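# Put blue spool on free post, restore frame

## Task

Place the blue spool upright and centred on a post that has nothing on it, and return the frame to its rests; then release everything and pull the arms away.

## Robot and tools

Robots and cameras. Three identical Kinova Gen3 arms: arm1, arm2 and arm3. Each has seven revolute joints, a Robotiq 2F-85 two-finger gripper and a wrist camera (arm1_cam_wrist, arm2_cam_wrist, arm3_cam_wrist). cam_high and cam_low are fixed in the room. A hand reaches roughly 1.0 m from its joint 1 axis.

Frames. One shared scene frame: origin on the floor, +z up, metres. Arm feet (base_link): arm1 at x=+1.480 y=-0.001 z=+0.784, turned about 180 degrees so it faces -x; arm2 at x=-0.739 y=+1.279 z=+0.783, facing roughly (+0.47, -0.88); arm3 at x=-0.741 y=-1.280 z=+0.761, facing roughly (+0.47, +0.88). All three face the middle of the table. The hand point sits between the finger pads, about 2 cm behind the tips (0.5 cm when fully open); the hand z axis runs along the fingers and the fingers move along hand y.

move. Arguments: arm1, arm2, arm3 (each optional) and cameras. Each arm entry is an object {"joints": {...}} whose keys are joint names, not a list: joint1_rad to joint7_rad in radians and gripper_m in metres. Every value is an absolute target, never an offset. Ranges: joint1_rad, joint3_rad, joint5_rad, joint7_rad -69.115 to 69.115 (continuous turns); joint2_rad -2.249 to 2.249; joint4_rad -2.579 to 2.579; joint6_rad -2.099 to 2.099; gripper_m 0 to 0.085 (fingertip gap). Tolerance for done is 0.01 rad, 0.003 m for the gripper. Signs: joint1 positive turns the arm clockwise seen from above, and at 0 the arm points the way its foot faces; joint2 0 is upright, positive leans forward; joint4 0 is a straight elbow, positive bends the same way joint2 tips (joint3 at 0); joint6 0 is a straight wrist, positive bends like joint4 (joint5 at 0); joint7 positive rolls the hand counter-clockwise viewed from behind it. Joints or arms you omit keep their previous target and may still be moving. Joint target speed caps: 1.39 rad/s for joints 1-4, 1.22 rad/s for joints 5-7; one arm's joints start and finish together, so the hand may sweep a wide arc. An action may last at most 15 s; a big move may return before it finishes. Unknown keys make a call invalid; out-of-range numbers get it refused. A refusal, or a stop that blocks a call, cancels the remaining move, wait and finished_scene calls in that reply. cameras: list of names, or ["all"]/omitted for all, [] for none.

wait: seconds from 0 to 10, plus cameras; commands nothing new. zoom_image: camera and region [x0, y0, x1, y1] in pixels of that camera's latest 672x504 image, origin top-left, at most 504 by 504. read_manual: section "licences", no motion. finished_scene: scene (integer, the current scene's number); it cannot be undone and the goal must hold without the robots. Call nothing else after it in that reply.

Reading results. The move line names each arm sent a motion with done or its worst status. joint_status per joint: done; off_target (stopped away from target and possibly still pushing); time_out (gives up the target and holds); not_followed (a safety check that keeps arms apart withheld the targets; the arm may keep trying). on_its_own reports uncommanded behaviour. Arms under "as last shown" were not commanded and their lines repeat earlier values. Joint velocities are in rad/s in joint order; within noise means at rest. Joint torques (N m) show loads and contacts. Flange force is the external force on the gripper along hand x, y, z, including held weight; no reading means no estimate. The pictures line lists image order; images can lag the state slightly.

Faults. A torque above 104.5 N m (joints 1-4) or 51.3 N m (joints 5-7), or straying more than 5 degrees from the planned path, triggers a torque fault: that arm and its gripper halt for 10 s and skip the rest of the call. Motor heat builds from holding loads, stretched poses or pushing at something unreachable; MOTOR HOT appears from 60 °C, and at 75 °C an OVER-TEMPERATURE FAULT lets the arm sag for 30-60 s; afterwards keys say limit_stop_at_motor_heat and need resending.

What to avoid. The arms keep pushing after contact, so approach gently. Never press one robot into another, and never close a gripper on another arm's fingers. The separation check may react late and does not stop fingers opening or closing into another arm. Do not knock anything out of the work area or onto the floor, drop parts, release a moving part, slam or hit fixed or heavy objects, swing loads fast, or squeeze hard on a part still resting on something. For a firmer grip, open wide and close to a target well below the object's width. Loose objects may get a brief external nudge now and then.

Cameras. Each has pinhole+radial intrinsics K and extrinsics T_world_to_cam (scene frame to camera frame). Fixed cameras may have shifted up to 2.3 degrees and 9 mm; accuracy is best near image centre. Wrist camera poses follow the arm's reported joints.

Each tool is called after "Emit:" as name(argument=value, ...), one argument or row to a line, values as JSON.

## Session

Emit:
move(
)

Scene clock: 0.00 s.
Joint torques (N m): no reading
Motor temperatures (°C): arm1=[31 41 33 30 40 46 41] | arm2=[37 34 33 34 35 48 42] | arm3=[37 34 37 34 40 41 40]
Flange force (N): no reading
Joint velocities: within noise
arm1.joint_positions: joint1_rad=+0.029 joint2_rad=-0.383 joint3_rad=-0.097 joint4_rad=+1.568 joint5_rad=-0.073 joint6_rad=+1.961 joint7_rad=+1.324 gripper_m=+0.085
arm1.joint_status: not commanded
arm1.hand: x=+1.3502 y=-0.0161 z=+1.2662 quat_wxyz=(-0.018, -0.998, +0.054, -0.006) (m; scene frame)
arm2.joint_positions: joint1_rad=-0.284 joint2_rad=-0.447 joint3_rad=-0.110 joint4_rad=+1.474 joint5_rad=-0.055 joint6_rad=+2.032 joint7_rad=+1.658 gripper_m=+0.085
arm2.joint_status: not commanded
arm2.hand: x=-0.6569 y=+1.2037 z=+1.2997 quat_wxyz=(-0.040, -0.289, -0.956, +0.009) (m; scene frame)
arm3.joint_positions: joint1_rad=-0.151 joint2_rad=-0.484 joint3_rad=-0.079 joint4_rad=+1.519 joint5_rad=-0.011 joint6_rad=+1.926 joint7_rad=+1.250 gripper_m=+0.085
arm3.joint_status: not commanded
arm3.hand: x=-0.6956 y=-1.1576 z=+1.2729 quat_wxyz=(-0.071, +0.479, -0.873, -0.056) (m; scene frame)
pictures: arm1_cam_wrist, arm2_cam_wrist, arm3_cam_wrist, cam_high, cam_low

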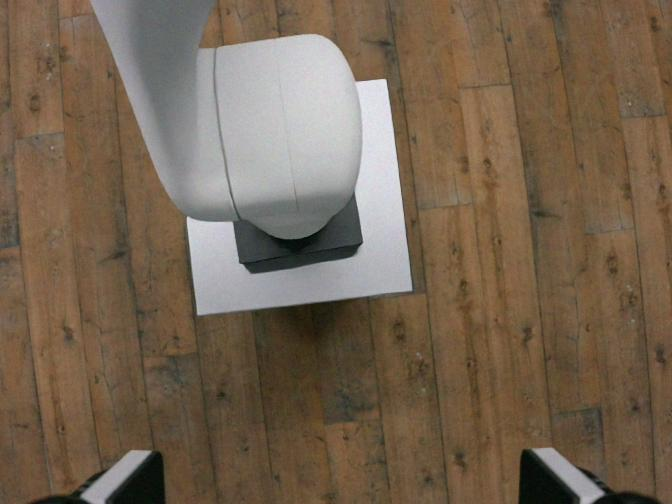

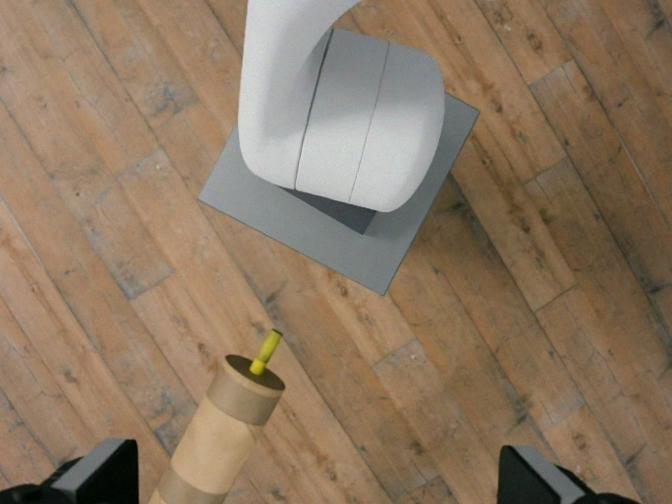

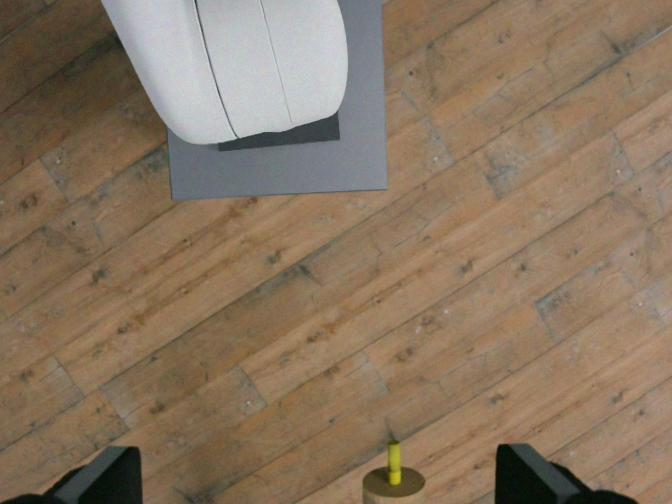

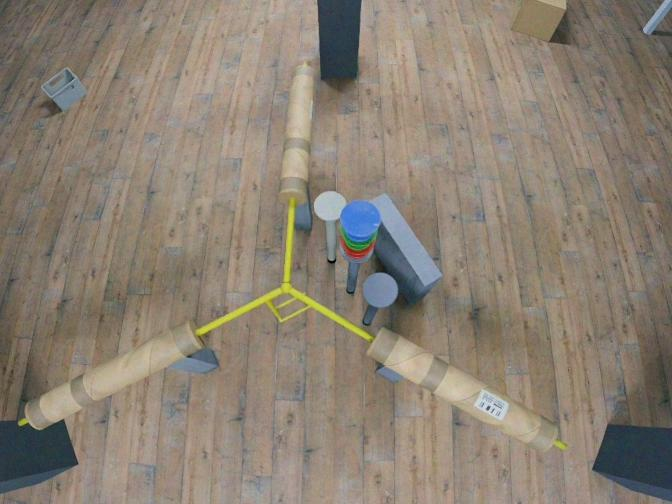

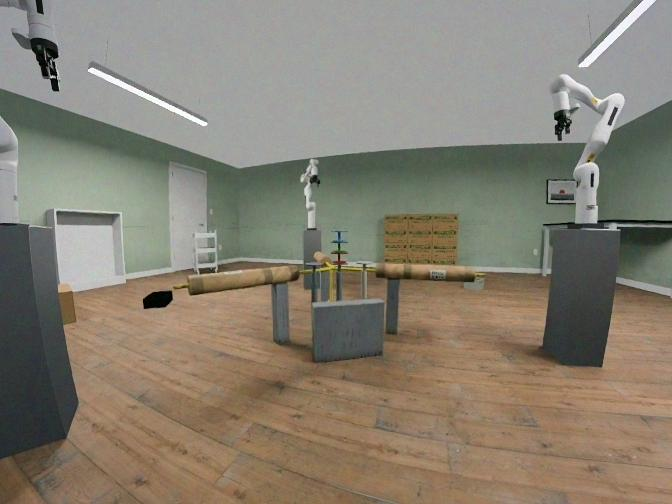

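Emit:
zoom_image(
  camera="cam_high",
  region=[240, 170, 460, 340],
)

Emit:
zoom_image(
  camera="cam_low",
  region=[260, 210, 420, 330],
)

Emit:
zoom_image(
  camera="cam_low",
  region=[130, 200, 550, 400],
)

Emit:
zoom_image(
  camera="cam_high",
  region=[0, 50, 500, 490],
)

Scaled by 2.291 from the camera's 672x504 image, which has a finer 960x720 frame.

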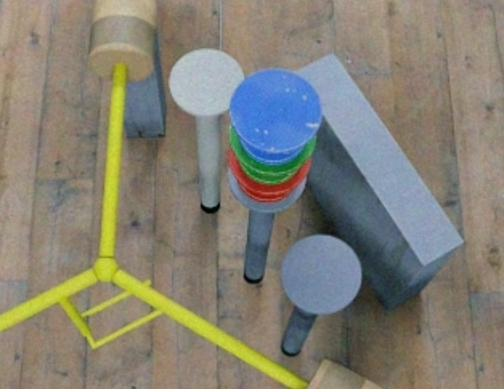

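Scaled by 3.150 from the camera's 672x504 image, which has a finer 960x720 frame.

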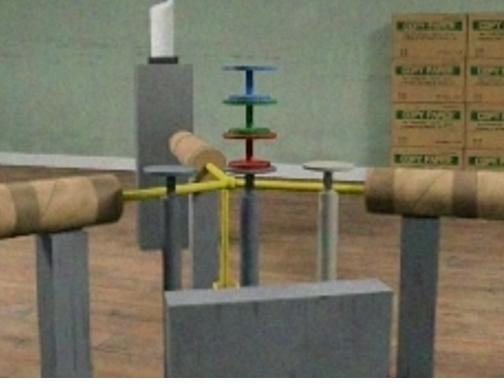

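Scaled by 1.200 from the camera's 672x504 image, which has a finer 960x720 frame.

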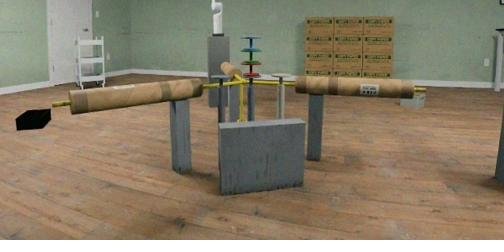

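Scaled by 1.008 from the camera's 672x504 image, which has a finer 960x720 frame.

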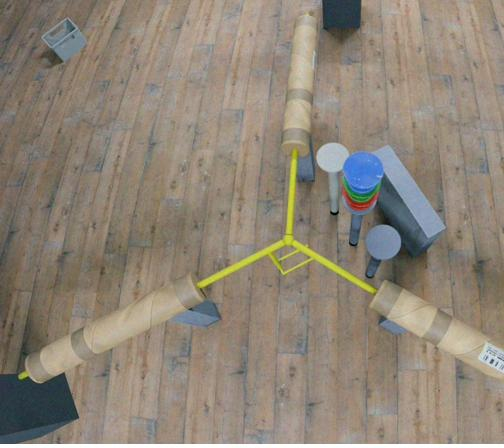

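Emit:
zoom_image(
  camera="cam_high",
  region=[250, 270, 330, 330],
)

Emit:
zoom_image(
  camera="cam_low",
  region=[300, 220, 380, 310],
)

Emit:
zoom_image(
  camera="cam_high",
  region=[300, 180, 450, 340],
)

Emit:
zoom_image(
  camera="cam_high",
  region=[0, 300, 240, 480],
)

Emit:
zoom_image(
  camera="cam_high",
  region=[350, 310, 590, 480],
)

Emit:
zoom_image(
  camera="cam_high",
  region=[240, 50, 360, 240],
)

Scaled by 6.300 from the camera's 672x504 image, which has a finer 960x720 frame.

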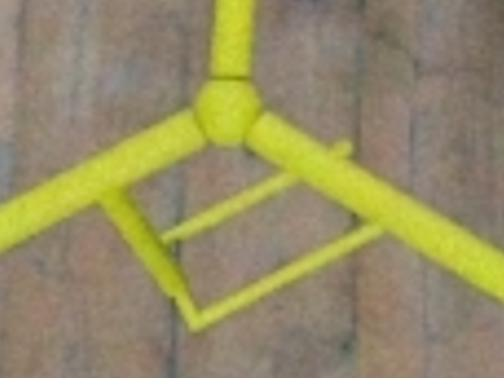

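Scaled by 5.600 from the camera's 672x504 image, which has a finer 960x720 frame.

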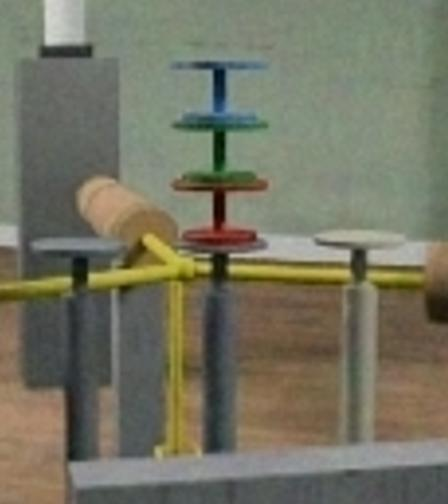

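Scaled by 3.150 from the camera's 672x504 image, which has a finer 960x720 frame.

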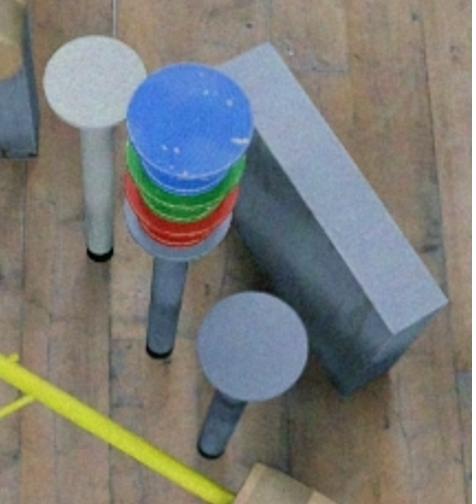

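Scaled by 2.100 from the camera's 672x504 image, which has a finer 960x720 frame.

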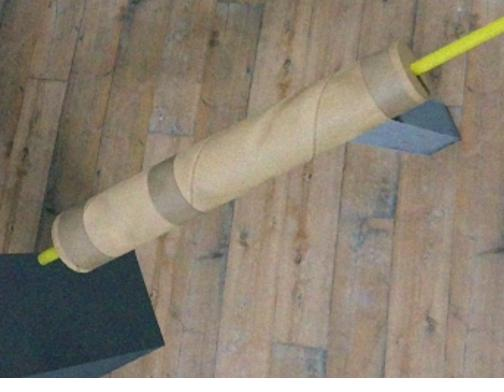

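Scaled by 2.100 from the camera's 672x504 image, which has a finer 960x720 frame.

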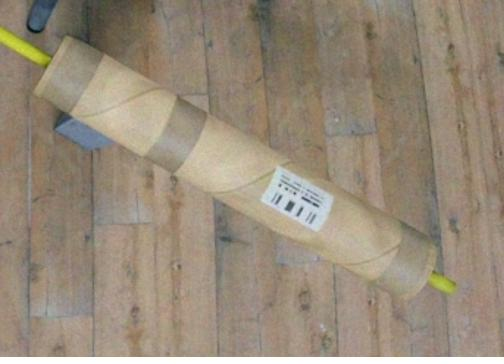

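Scaled by 2.653 from the camera's 672x504 image, which has a finer 960x720 frame.

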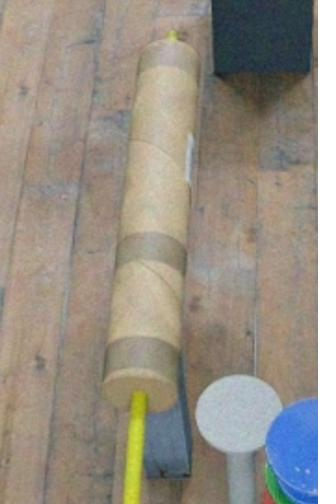

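Emit:
move(
  arm1={"joints":{"joint1_rad":0.307,"joint2_rad":1.2175,"joint3_rad":0,"joint4_rad":1.474,"joint5_rad":0,"joint6_rad":0.45,"joint7_rad":1.827}},
  arm2={"joints":{"joint1_rad":-0.243,"joint2_rad":1.203,"joint3_rad":0,"joint4_rad":2.3537,"joint5_rad":0,"joint6_rad":-0.415,"joint7_rad":1.367}},
  arm3={"joints":{"joint1_rad":-0.231,"joint2_rad":1.2014,"joint3_rad":0,"joint4_rad":1.3803,"joint5_rad":0,"joint6_rad":0.56,"joint7_rad":1.291}},
)

Scene clock: 125.00 s.
Joint torques (N m): arm1=[-0.01 -22.89 0.06 -3.13 0.26 0.24 -0.12] | arm2=[-0.96 -13.36 0.83 4.53 -0.41 -0.22 -0.13] | arm3=[1.03 -23.39 0.45 -4.08 -0.16 -0.09 0.09]
Motor temperatures (°C): arm1=[31 40 32 30 40 45 41] | arm2=[36 33 32 33 35 47 41] | arm3=[37 33 35 33 39 41 40]
Flange force (N): arm1=[-2.1 -0.2 1.2] | arm2=[-6.9 -1.8 -4.8] | arm3=[-2.4 2.0 0.3]
move: arm1 done; arm2 done; arm3 done
Joint velocities: within noise
arm1.joint_positions: joint1_rad=+0.307 joint2_rad=+1.217 joint3_rad=+0.000 joint4_rad=+1.474 joint5_rad=+0.000 joint6_rad=+0.450 joint7_rad=+1.827 gripper_m=+0.085
arm1.joint_status: all done
arm1.hand: x=+0.9721 y=+0.1577 z=+0.6197 quat_wxyz=(-0.003, -1.000, +0.000, +0.001) (m; scene frame)
arm2.joint_positions: joint1_rad=-0.243 joint2_rad=+1.203 joint3_rad=+0.000 joint4_rad=+2.354 joint5_rad=+0.000 joint6_rad=-0.415 joint7_rad=+1.367 gripper_m=+0.085
arm2.joint_status: all done
arm2.hand: x=-0.5792 y=+1.0655 z=+0.6200 quat_wxyz=(-0.002, -0.500, -0.866, -0.006) (m; scene frame)
arm3.joint_positions: joint1_rad=-0.231 joint2_rad=+1.201 joint3_rad=+0.000 joint4_rad=+1.380 joint5_rad=+0.000 joint6_rad=+0.560 joint7_rad=+1.291 gripper_m=+0.085
arm3.joint_status: all done
arm3.hand: x=-0.5817 y=-0.7436 z=+0.6202 quat_wxyz=(+0.000, +0.500, -0.866, +0.000) (m; scene frame)
pictures: arm1_cam_wrist, arm2_cam_wrist, arm3_cam_wrist, cam_high, cam_low
camera_calibration:
arm1_cam_wrist: T_world_to_cam=[[-0.0133916, -0.999908, -0.00191537, 0.174182], [-0.999836, 0.0134139, -0.0121681, 1.02985], [0.0121927, 0.0017521, -0.999924, 0.754598], [0, 0, 0, 1]] pos_world=[1.02282, 0.159029, 0.767406]
arm2_cam_wrist: T_world_to_cam=[[0.841622, 0.539114, 0.0320691, -0.109367], [0.539463, -0.842005, -0.00272436, 1.26363], [0.0255336, 0.019593, -0.999482, 0.761484], [0, 0, 0, 1]] pos_world=[-0.609079, 1.10802, 0.768039]
arm3_cam_wrist: T_world_to_cam=[[-0.864755, 0.50149, 0.0265928, -0.152], [0.501952, 0.864769, 0.0147694, 0.97913], [-0.0155899, 0.0261203, -0.999537, 0.781919], [0, 0, 0, 1]] pos_world=[-0.610729, -0.790919, 0.771138]

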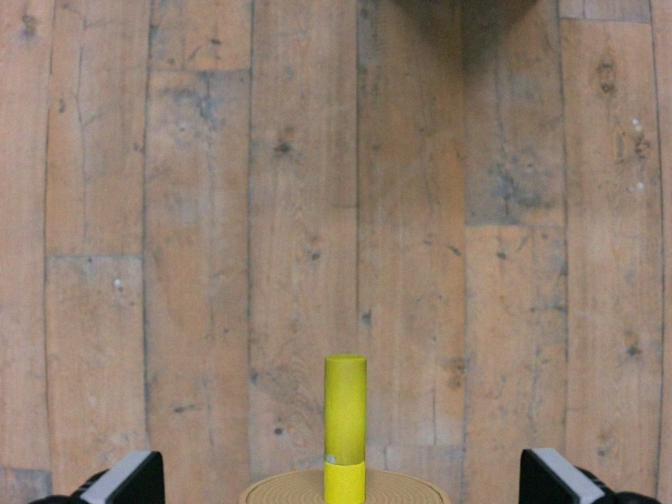

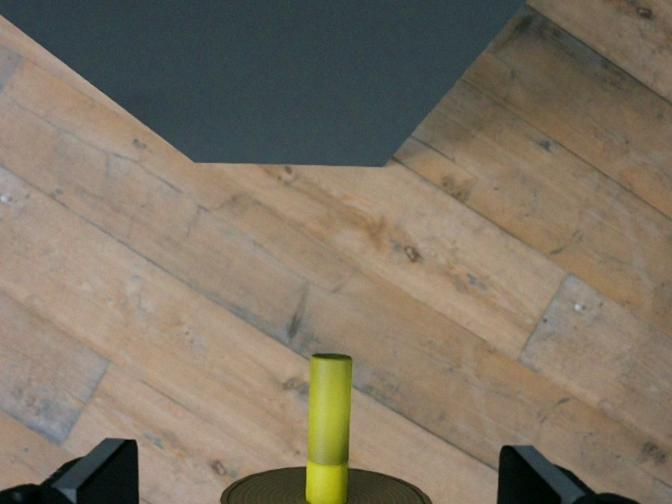

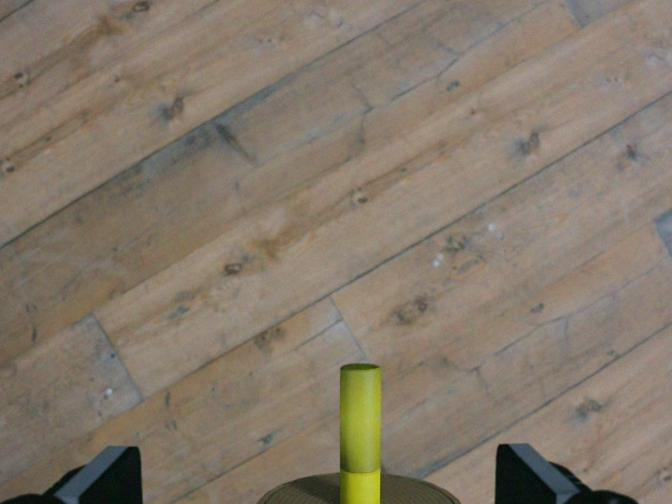

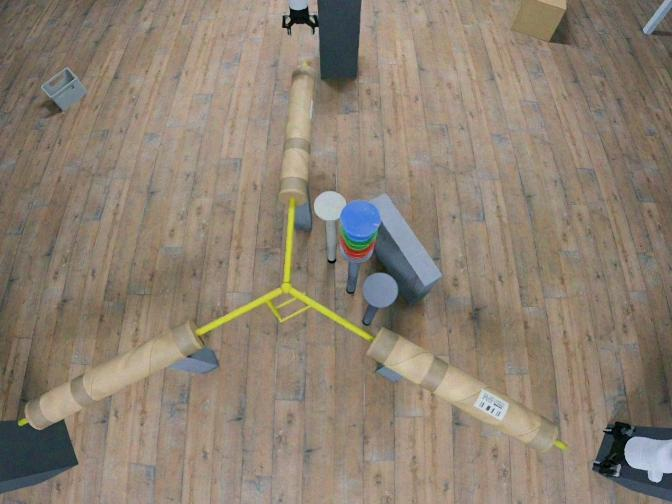

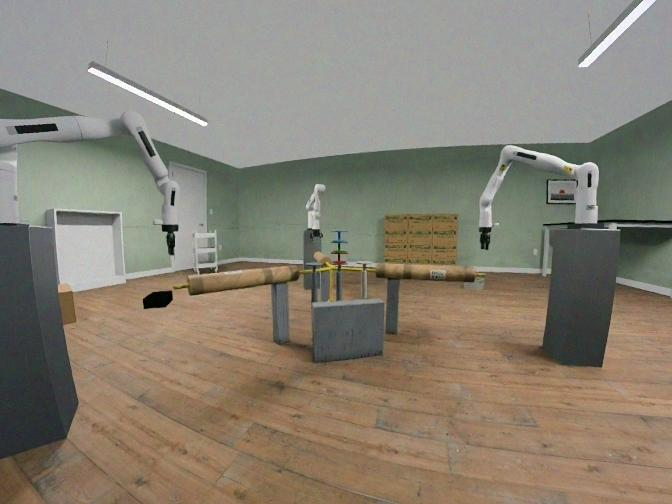

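Emit:
move(
  arm1={"joints":{"joint1_rad":0.2917,"joint2_rad":1.6543,"joint4_rad":1.0699,"joint6_rad":0.4174,"joint7_rad":1.7999}},
  arm2={"joints":{"joint1_rad":-0.2632,"joint2_rad":1.6592,"joint4_rad":1.9233,"joint6_rad":-0.4409,"joint7_rad":1.3347}},
  arm3={"joints":{"joint1_rad":-0.2522,"joint2_rad":1.6586,"joint4_rad":0.9011,"joint6_rad":0.5819,"joint7_rad":1.2566}},
)

Scene clock: 164.00 s.
Joint torques (N m): arm1=[-0.04 -23.65 0.11 -2.88 0.27 0.2 -0.06] | arm2=[-0.9 -14.51 0.85 4.78 -0.5 -0.24 -0.1] | arm3=[1.03 -24.84 0.56 -4.25 -0.21 -0.02 0.06]
Motor temperatures (°C): arm1=[31 41 32 30 40 45 41] | arm2=[36 33 32 32 35 47 41] | arm3=[36 33 35 33 39 41 40]
Flange force (N): arm1=[-2.4 -0.2 2.0] | arm2=[-5.8 -1.3 -1.8] | arm3=[-3.0 2.1 1.8]
move: arm1 done; arm2 done; arm3 done
Joint velocities: within noise
arm1.joint_positions: joint1_rad=+0.292 joint2_rad=+1.654 joint3_rad=+0.000 joint4_rad=+1.070 joint5_rad=+0.000 joint6_rad=+0.417 joint7_rad=+1.800 gripper_m=+0.085
arm1.joint_status: all done
arm1.hand: x=+0.9549 y=+0.1526 z=+0.4347 quat_wxyz=(-0.003, -1.000, +0.006, +0.001) (m; scene frame)
arm2.joint_positions: joint1_rad=-0.263 joint2_rad=+1.659 joint3_rad=+0.000 joint4_rad=+1.923 joint5_rad=+0.000 joint6_rad=-0.441 joint7_rad=+1.335 gripper_m=+0.085
arm2.joint_status: all done
arm2.hand: x=-0.5602 y=+1.0562 z=+0.4350 quat_wxyz=(-0.002, -0.505, -0.863, -0.006) (m; scene frame)
arm3.joint_positions: joint1_rad=-0.252 joint2_rad=+1.659 joint3_rad=+0.000 joint4_rad=+0.901 joint5_rad=+0.000 joint6_rad=+0.582 joint7_rad=+1.257 gripper_m=+0.085
arm3.joint_status: all done
arm3.hand: x=-0.5858 y=-0.7087 z=+0.4351 quat_wxyz=(+0.000, +0.494, -0.869, +0.000) (m; scene frame)
pictures: arm1_cam_wrist, arm2_cam_wrist, arm3_cam_wrist, cam_high, cam_low
camera_calibration:
arm1_cam_wrist: T_world_to_cam=[[-0.0251906, -0.999681, -0.00184017, 0.179641], [-0.999605, 0.0252115, -0.0123979, 1.00848], [0.0124404, 0.00152713, -0.999921, 0.569716], [0, 0, 0, 1]] pos_world=[1.00552, 0.153288, 0.582504]
arm2_cam_wrist: T_world_to_cam=[[0.848089, 0.528886, 0.0320063, -0.0999445], [0.52923, -0.848474, -0.00276856, 1.2461], [0.0256922, 0.0192867, -0.999484, 0.576688], [0, 0, 0, 1]] pos_world=[-0.589529, 1.09902, 0.583039]
arm3_cam_wrist: T_world_to_cam=[[-0.858005, 0.512954, 0.0265794, -0.156007], [0.513418, 0.85801, 0.0148536, 0.955592], [-0.0151862, 0.0263908, -0.999536, 0.596262], [0, 0, 0, 1]] pos_world=[-0.615417, -0.755619, 0.585938]

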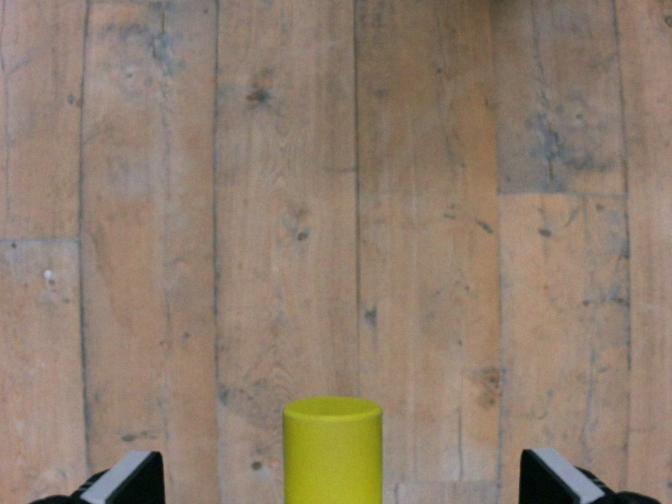

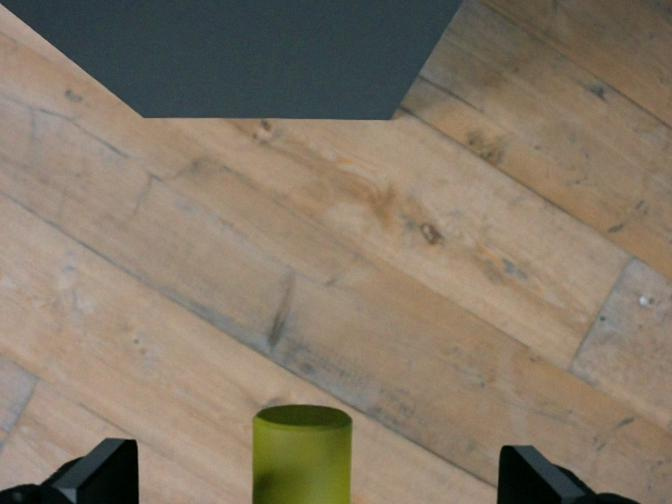

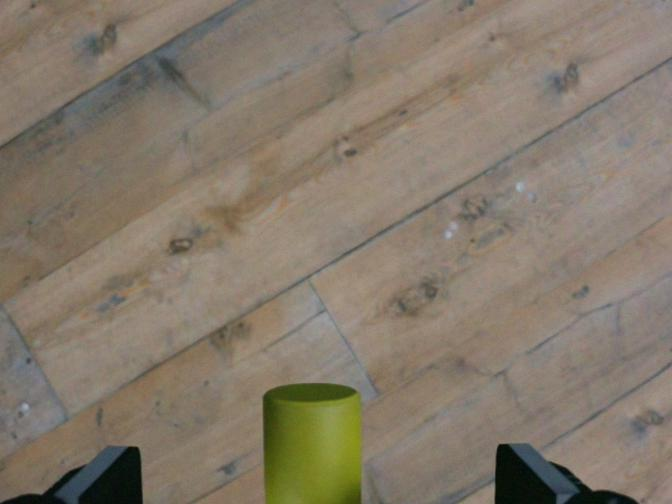

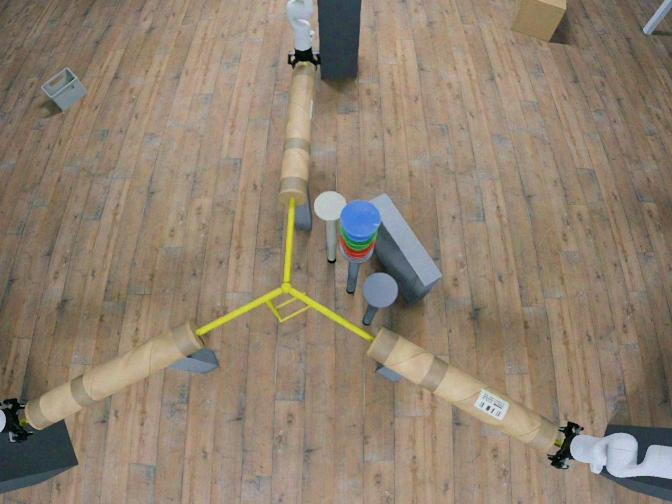

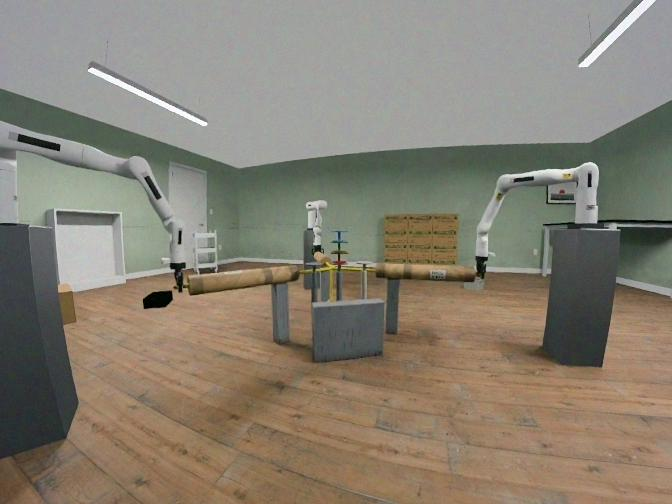

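Emit:
move(
  arm2={"joints":{"joint1_rad":-0.2504,"joint7_rad":1.3475}},
  arm3={"joints":{"joint1_rad":-0.2493}},
  cameras=[],
)

Emit:
move(
  arm1={"joints":{"gripper_m":0.01}},
  arm2={"joints":{"gripper_m":0.01}},
  arm3={"joints":{"gripper_m":0.01}},
)

Scene clock: 175.23 s.
Joint torques (N m): arm1=[0 -23.65 0.11 -2.89 0.27 0.23 -0.05] | arm2=[-0.94 -14.56 0.83 4.69 -0.45 -0.26 -0.13] | arm3=[1.13 -24.74 0.62 -4.24 -0.15 -0.08 0.02]
Motor temperatures (°C): arm1=[31 41 32 30 40 45 41] | arm2=[36 33 32 32 35 47 41] | arm3=[36 34 35 33 39 41 40]
Flange force (N): arm1=[-2.3 0.0 1.9] | arm2=[-5.6 -1.5 -1.9] | arm3=[-3.1 2.2 1.6]
move: arm2 done; arm3 done
Joint velocities: within noise
arm1: as last shown
arm2.joint_positions: joint1_rad=-0.250 joint2_rad=+1.659 joint3_rad=+0.000 joint4_rad=+1.923 joint5_rad=+0.000 joint6_rad=-0.441 joint7_rad=+1.347 gripper_m=+0.085
arm2.joint_status: all done
arm2.hand: x=-0.5632 y=+1.0540 z=+0.4350 quat_wxyz=(-0.002, -0.505, -0.863, -0.006) (m; scene frame)
arm3.joint_positions: joint1_rad=-0.249 joint2_rad=+1.659 joint3_rad=+0.000 joint4_rad=+0.901 joint5_rad=+0.000 joint6_rad=+0.582 joint7_rad=+1.257 gripper_m=+0.085
arm3.joint_status: all done
arm3.hand: x=-0.5841 y=-0.7091 z=+0.4351 quat_wxyz=(+0.000, +0.493, -0.870, +0.000) (m; scene frame)
pictures: none
No camera images: "cameras" was empty.

Scene clock: 176.27 s.
Joint torques (N m): arm1=[-2.62 -21.9 -2.6 -3.55 -0.28 -0.57 -0.06] | arm2=[-0.58 -11.23 1.55 3.6 -0.52 -0.01 -0.01] | arm3=[3.96 -23.02 2.74 -5.52 0.36 -1.38 -0.12]
Motor temperatures (°C): arm1=[31 41 32 30 40 45 41] | arm2=[36 33 32 32 35 47 41] | arm3=[36 34 35 33 39 41 40]
Flange force (N): arm1=[0.9 -4.1 -4.0] | arm2=[-5.5 0.2 -12.4] | arm3=[3.0 5.2 -6.0]
move: arm1 off_target; arm2 off_target; arm3 off_target
Joint velocities: within noise
arm1.joint_positions: joint1_rad=+0.292 joint2_rad=+1.654 joint3_rad=+0.000 joint4_rad=+1.070 joint5_rad=+0.000 joint6_rad=+0.417 joint7_rad=+1.800 gripper_m=+0.018
arm1.joint_status: gripper_m off_target (ended at +0.018, target +0.010)
arm1.hand: x=+0.9549 y=+0.1526 z=+0.4347 quat_wxyz=(-0.003, -1.000, +0.006, +0.001) (m; scene frame)
arm2.joint_positions: joint1_rad=-0.250 joint2_rad=+1.659 joint3_rad=+0.000 joint4_rad=+1.923 joint5_rad=+0.000 joint6_rad=-0.441 joint7_rad=+1.347 gripper_m=+0.018
arm2.joint_status: gripper_m off_target (ended at +0.018, target +0.010)
arm2.hand: x=-0.5632 y=+1.0540 z=+0.4350 quat_wxyz=(-0.002, -0.505, -0.863, -0.006) (m; scene frame)
arm3.joint_positions: joint1_rad=-0.249 joint2_rad=+1.659 joint3_rad=+0.000 joint4_rad=+0.901 joint5_rad=+0.000 joint6_rad=+0.582 joint7_rad=+1.257 gripper_m=+0.018
arm3.joint_status: gripper_m off_target (ended at +0.018, target +0.010)
arm3.hand: x=-0.5841 y=-0.7091 z=+0.4351 quat_wxyz=(+0.000, +0.493, -0.870, +0.000) (m; scene frame)
pictures: arm1_cam_wrist, arm2_cam_wrist, arm3_cam_wrist, cam_high, cam_low
camera_calibration:
arm1_cam_wrist: T_world_to_cam=[[-0.0251906, -0.999681, -0.00184017, 0.179641], [-0.999605, 0.0252115, -0.0123979, 1.00848], [0.0124404, 0.00152713, -0.999921, 0.569716], [0, 0, 0, 1]] pos_world=[1.00552, 0.153288, 0.582504]
arm2_cam_wrist: T_world_to_cam=[[0.848089, 0.528889, 0.0319534, -0.0962913], [0.52923, -0.848474, -0.00268364, 1.24572], [0.0256923, 0.0191867, -0.999486, 0.576817], [0, 0, 0, 1]] pos_world=[-0.592429, 1.09682, 0.58294]
arm3_cam_wrist: T_world_to_cam=[[-0.856548, 0.515379, 0.0266324, -0.151871], [0.515844, 0.856553, 0.0148807, 0.955449], [-0.0151429, 0.0264842, -0.999535, 0.596489], [0, 0, 0, 1]] pos_world=[-0.613915, -0.755919, 0.586038]

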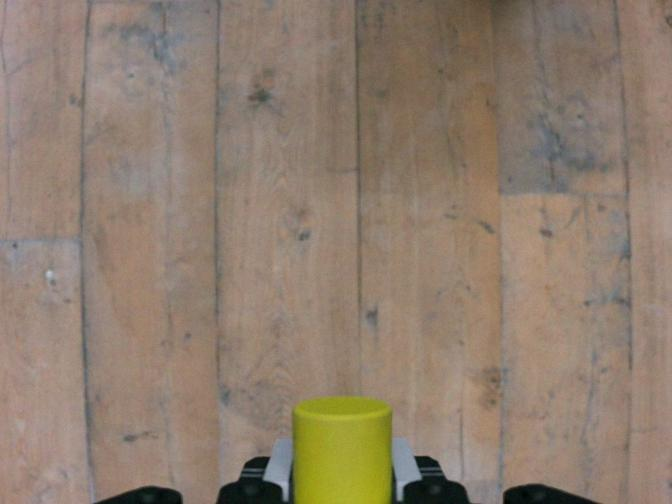

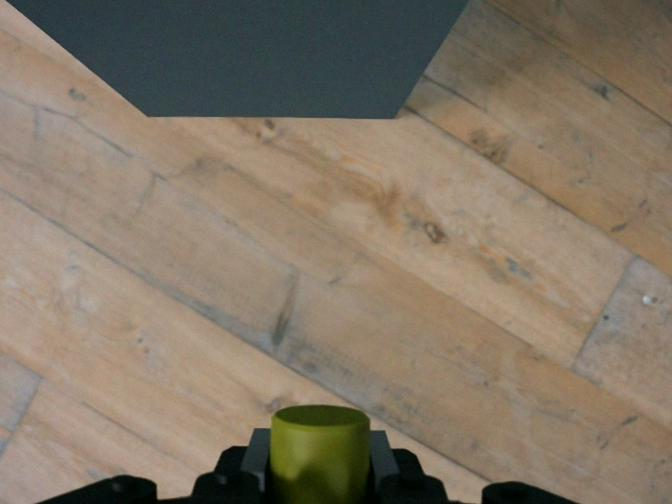

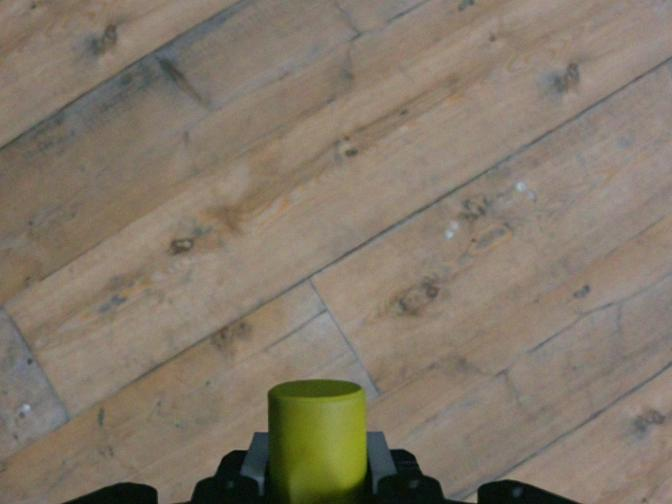

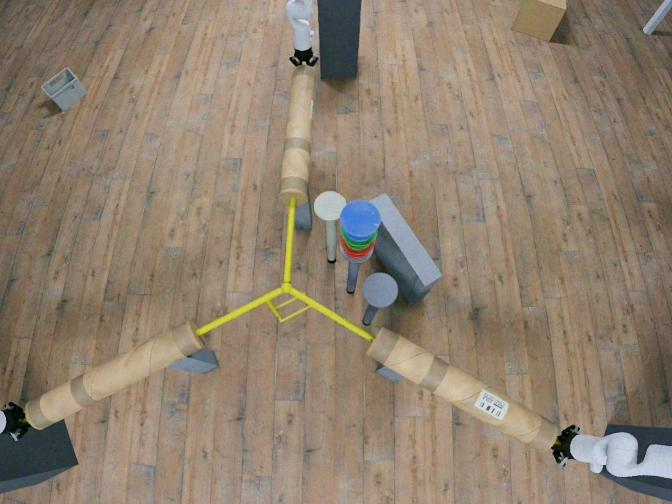

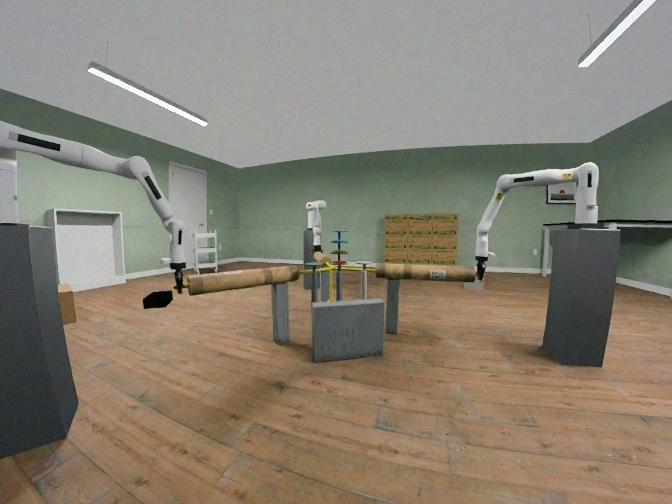

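Emit:
move(
  arm1={"joints":{"joint1_rad":0.2909,"joint2_rad":1.4586,"joint4_rad":1.263,"joint6_rad":0.42,"joint7_rad":1.7991}},
  arm2={"joints":{"joint1_rad":-0.254,"joint2_rad":1.4625,"joint4_rad":2.119,"joint6_rad":-0.4399,"joint7_rad":1.3439}},
  arm3={"joints":{"joint2_rad":1.4638,"joint4_rad":1.0925,"joint6_rad":0.5853}},
)

Scene clock: 211.27 s.
Joint torques (N m): arm1=[-1.95 -24.18 -1.99 -1.51 -0.12 1.26 -0.04] | arm2=[-0.65 -12.42 1.24 9.01 -0.4 1.67 0.02] | arm3=[2.87 -27.77 2.02 -5.37 0.03 -0.21 -0.24]
Motor temperatures (°C): arm1=[31 41 32 30 40 45 41] | arm2=[35 33 32 32 35 47 41] | arm3=[36 34 35 33 39 41 40]
Flange force (N): arm1=[-4.4 -4.3 5.7] | arm2=[-12.0 0.8 1.8] | arm3=[-1.3 4.3 5.6]
move: arm1 done; arm2 done; arm3 done
Joint velocities: within noise
arm1.joint_positions: joint1_rad=+0.291 joint2_rad=+1.459 joint3_rad=+0.000 joint4_rad=+1.263 joint5_rad=+0.000 joint6_rad=+0.420 joint7_rad=+1.799 gripper_m=+0.018
arm1.joint_status: all done
arm1.hand: x=+0.9552 y=+0.1525 z=+0.5172 quat_wxyz=(-0.003, -1.000, +0.006, +0.001) (m; scene frame)
arm2.joint_positions: joint1_rad=-0.254 joint2_rad=+1.462 joint3_rad=+0.000 joint4_rad=+2.119 joint5_rad=+0.000 joint6_rad=-0.440 joint7_rad=+1.344 gripper_m=+0.018
arm2.joint_status: all done
arm2.hand: x=-0.5634 y=+1.0544 z=+0.5175 quat_wxyz=(-0.002, -0.505, -0.863, -0.006) (m; scene frame)
arm3.joint_positions: joint1_rad=-0.249 joint2_rad=+1.464 joint3_rad=+0.000 joint4_rad=+1.092 joint5_rad=+0.000 joint6_rad=+0.585 joint7_rad=+1.257 gripper_m=+0.018
arm3.joint_status: all done
arm3.hand: x=-0.5842 y=-0.7089 z=+0.5175 quat_wxyz=(+0.000, +0.493, -0.870, +0.000) (m; scene frame)
pictures: arm1_cam_wrist, arm2_cam_wrist, arm3_cam_wrist, cam_high, cam_low
camera_calibration:
arm1_cam_wrist: T_world_to_cam=[[-0.0250907, -0.999683, -0.00183913, 0.179601], [-0.999608, 0.0251116, -0.0123977, 1.00992], [0.01244, 0.00152734, -0.999921, 0.652205], [0, 0, 0, 1]] pos_world=[1.00592, 0.153187, 0.665004]
arm2_cam_wrist: T_world_to_cam=[[0.848087, 0.528884, 0.032091, -0.0989723], [0.529229, -0.848475, -0.00271567, 1.24646], [0.0257921, 0.0192866, -0.999481, 0.65922], [0, 0, 0, 1]] pos_world=[-0.592729, 1.09722, 0.665439]
arm3_cam_wrist: T_world_to_cam=[[-0.85655, 0.515377, 0.0266324, -0.154119], [0.515843, 0.856554, 0.0148807, 0.954137], [-0.0151429, 0.0264842, -0.999535, 0.678848], [0, 0, 0, 1]] pos_world=[-0.613915, -0.755819, 0.668438]

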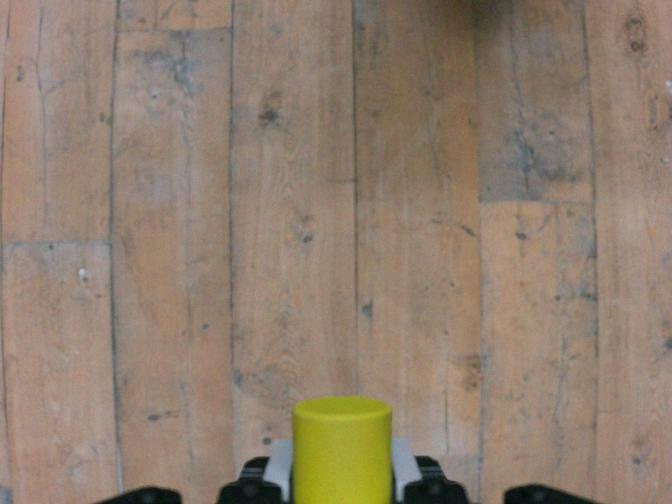

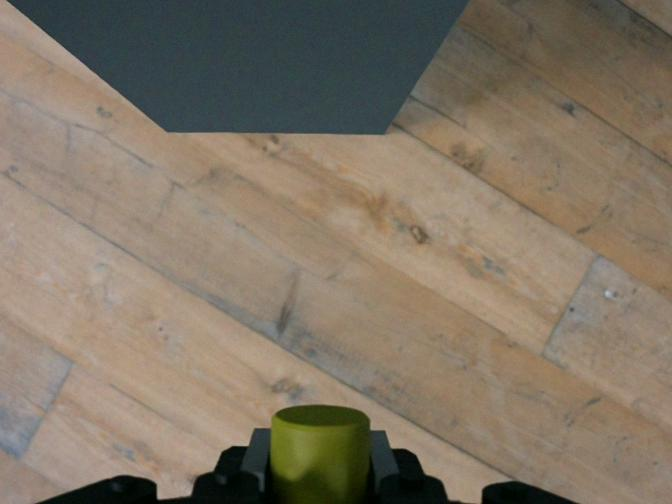

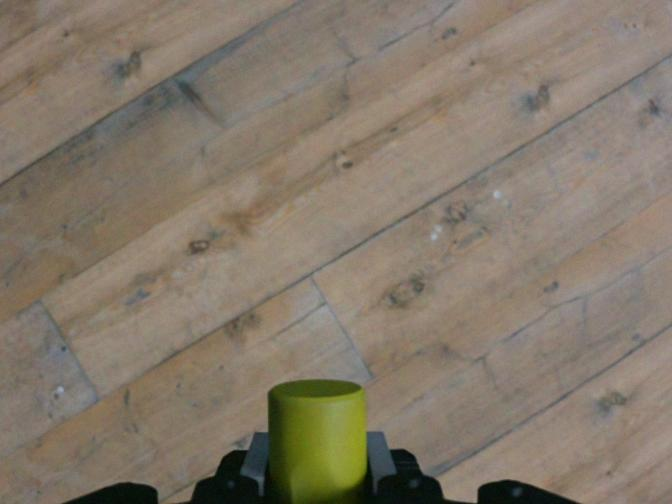

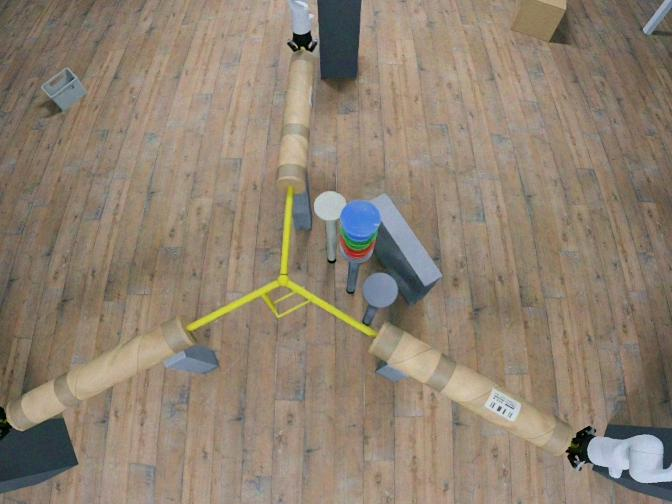

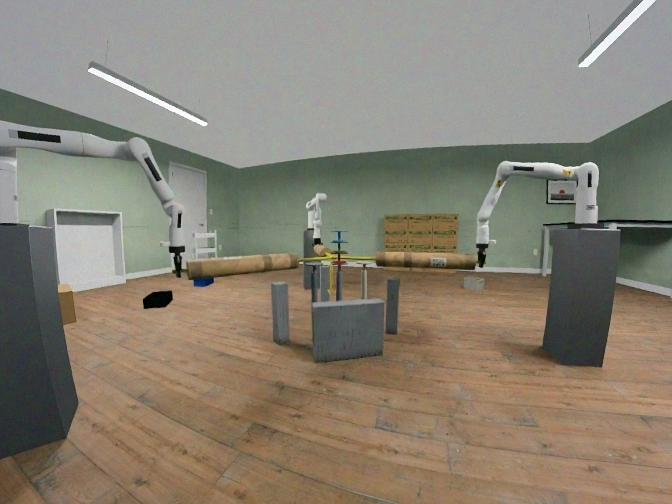

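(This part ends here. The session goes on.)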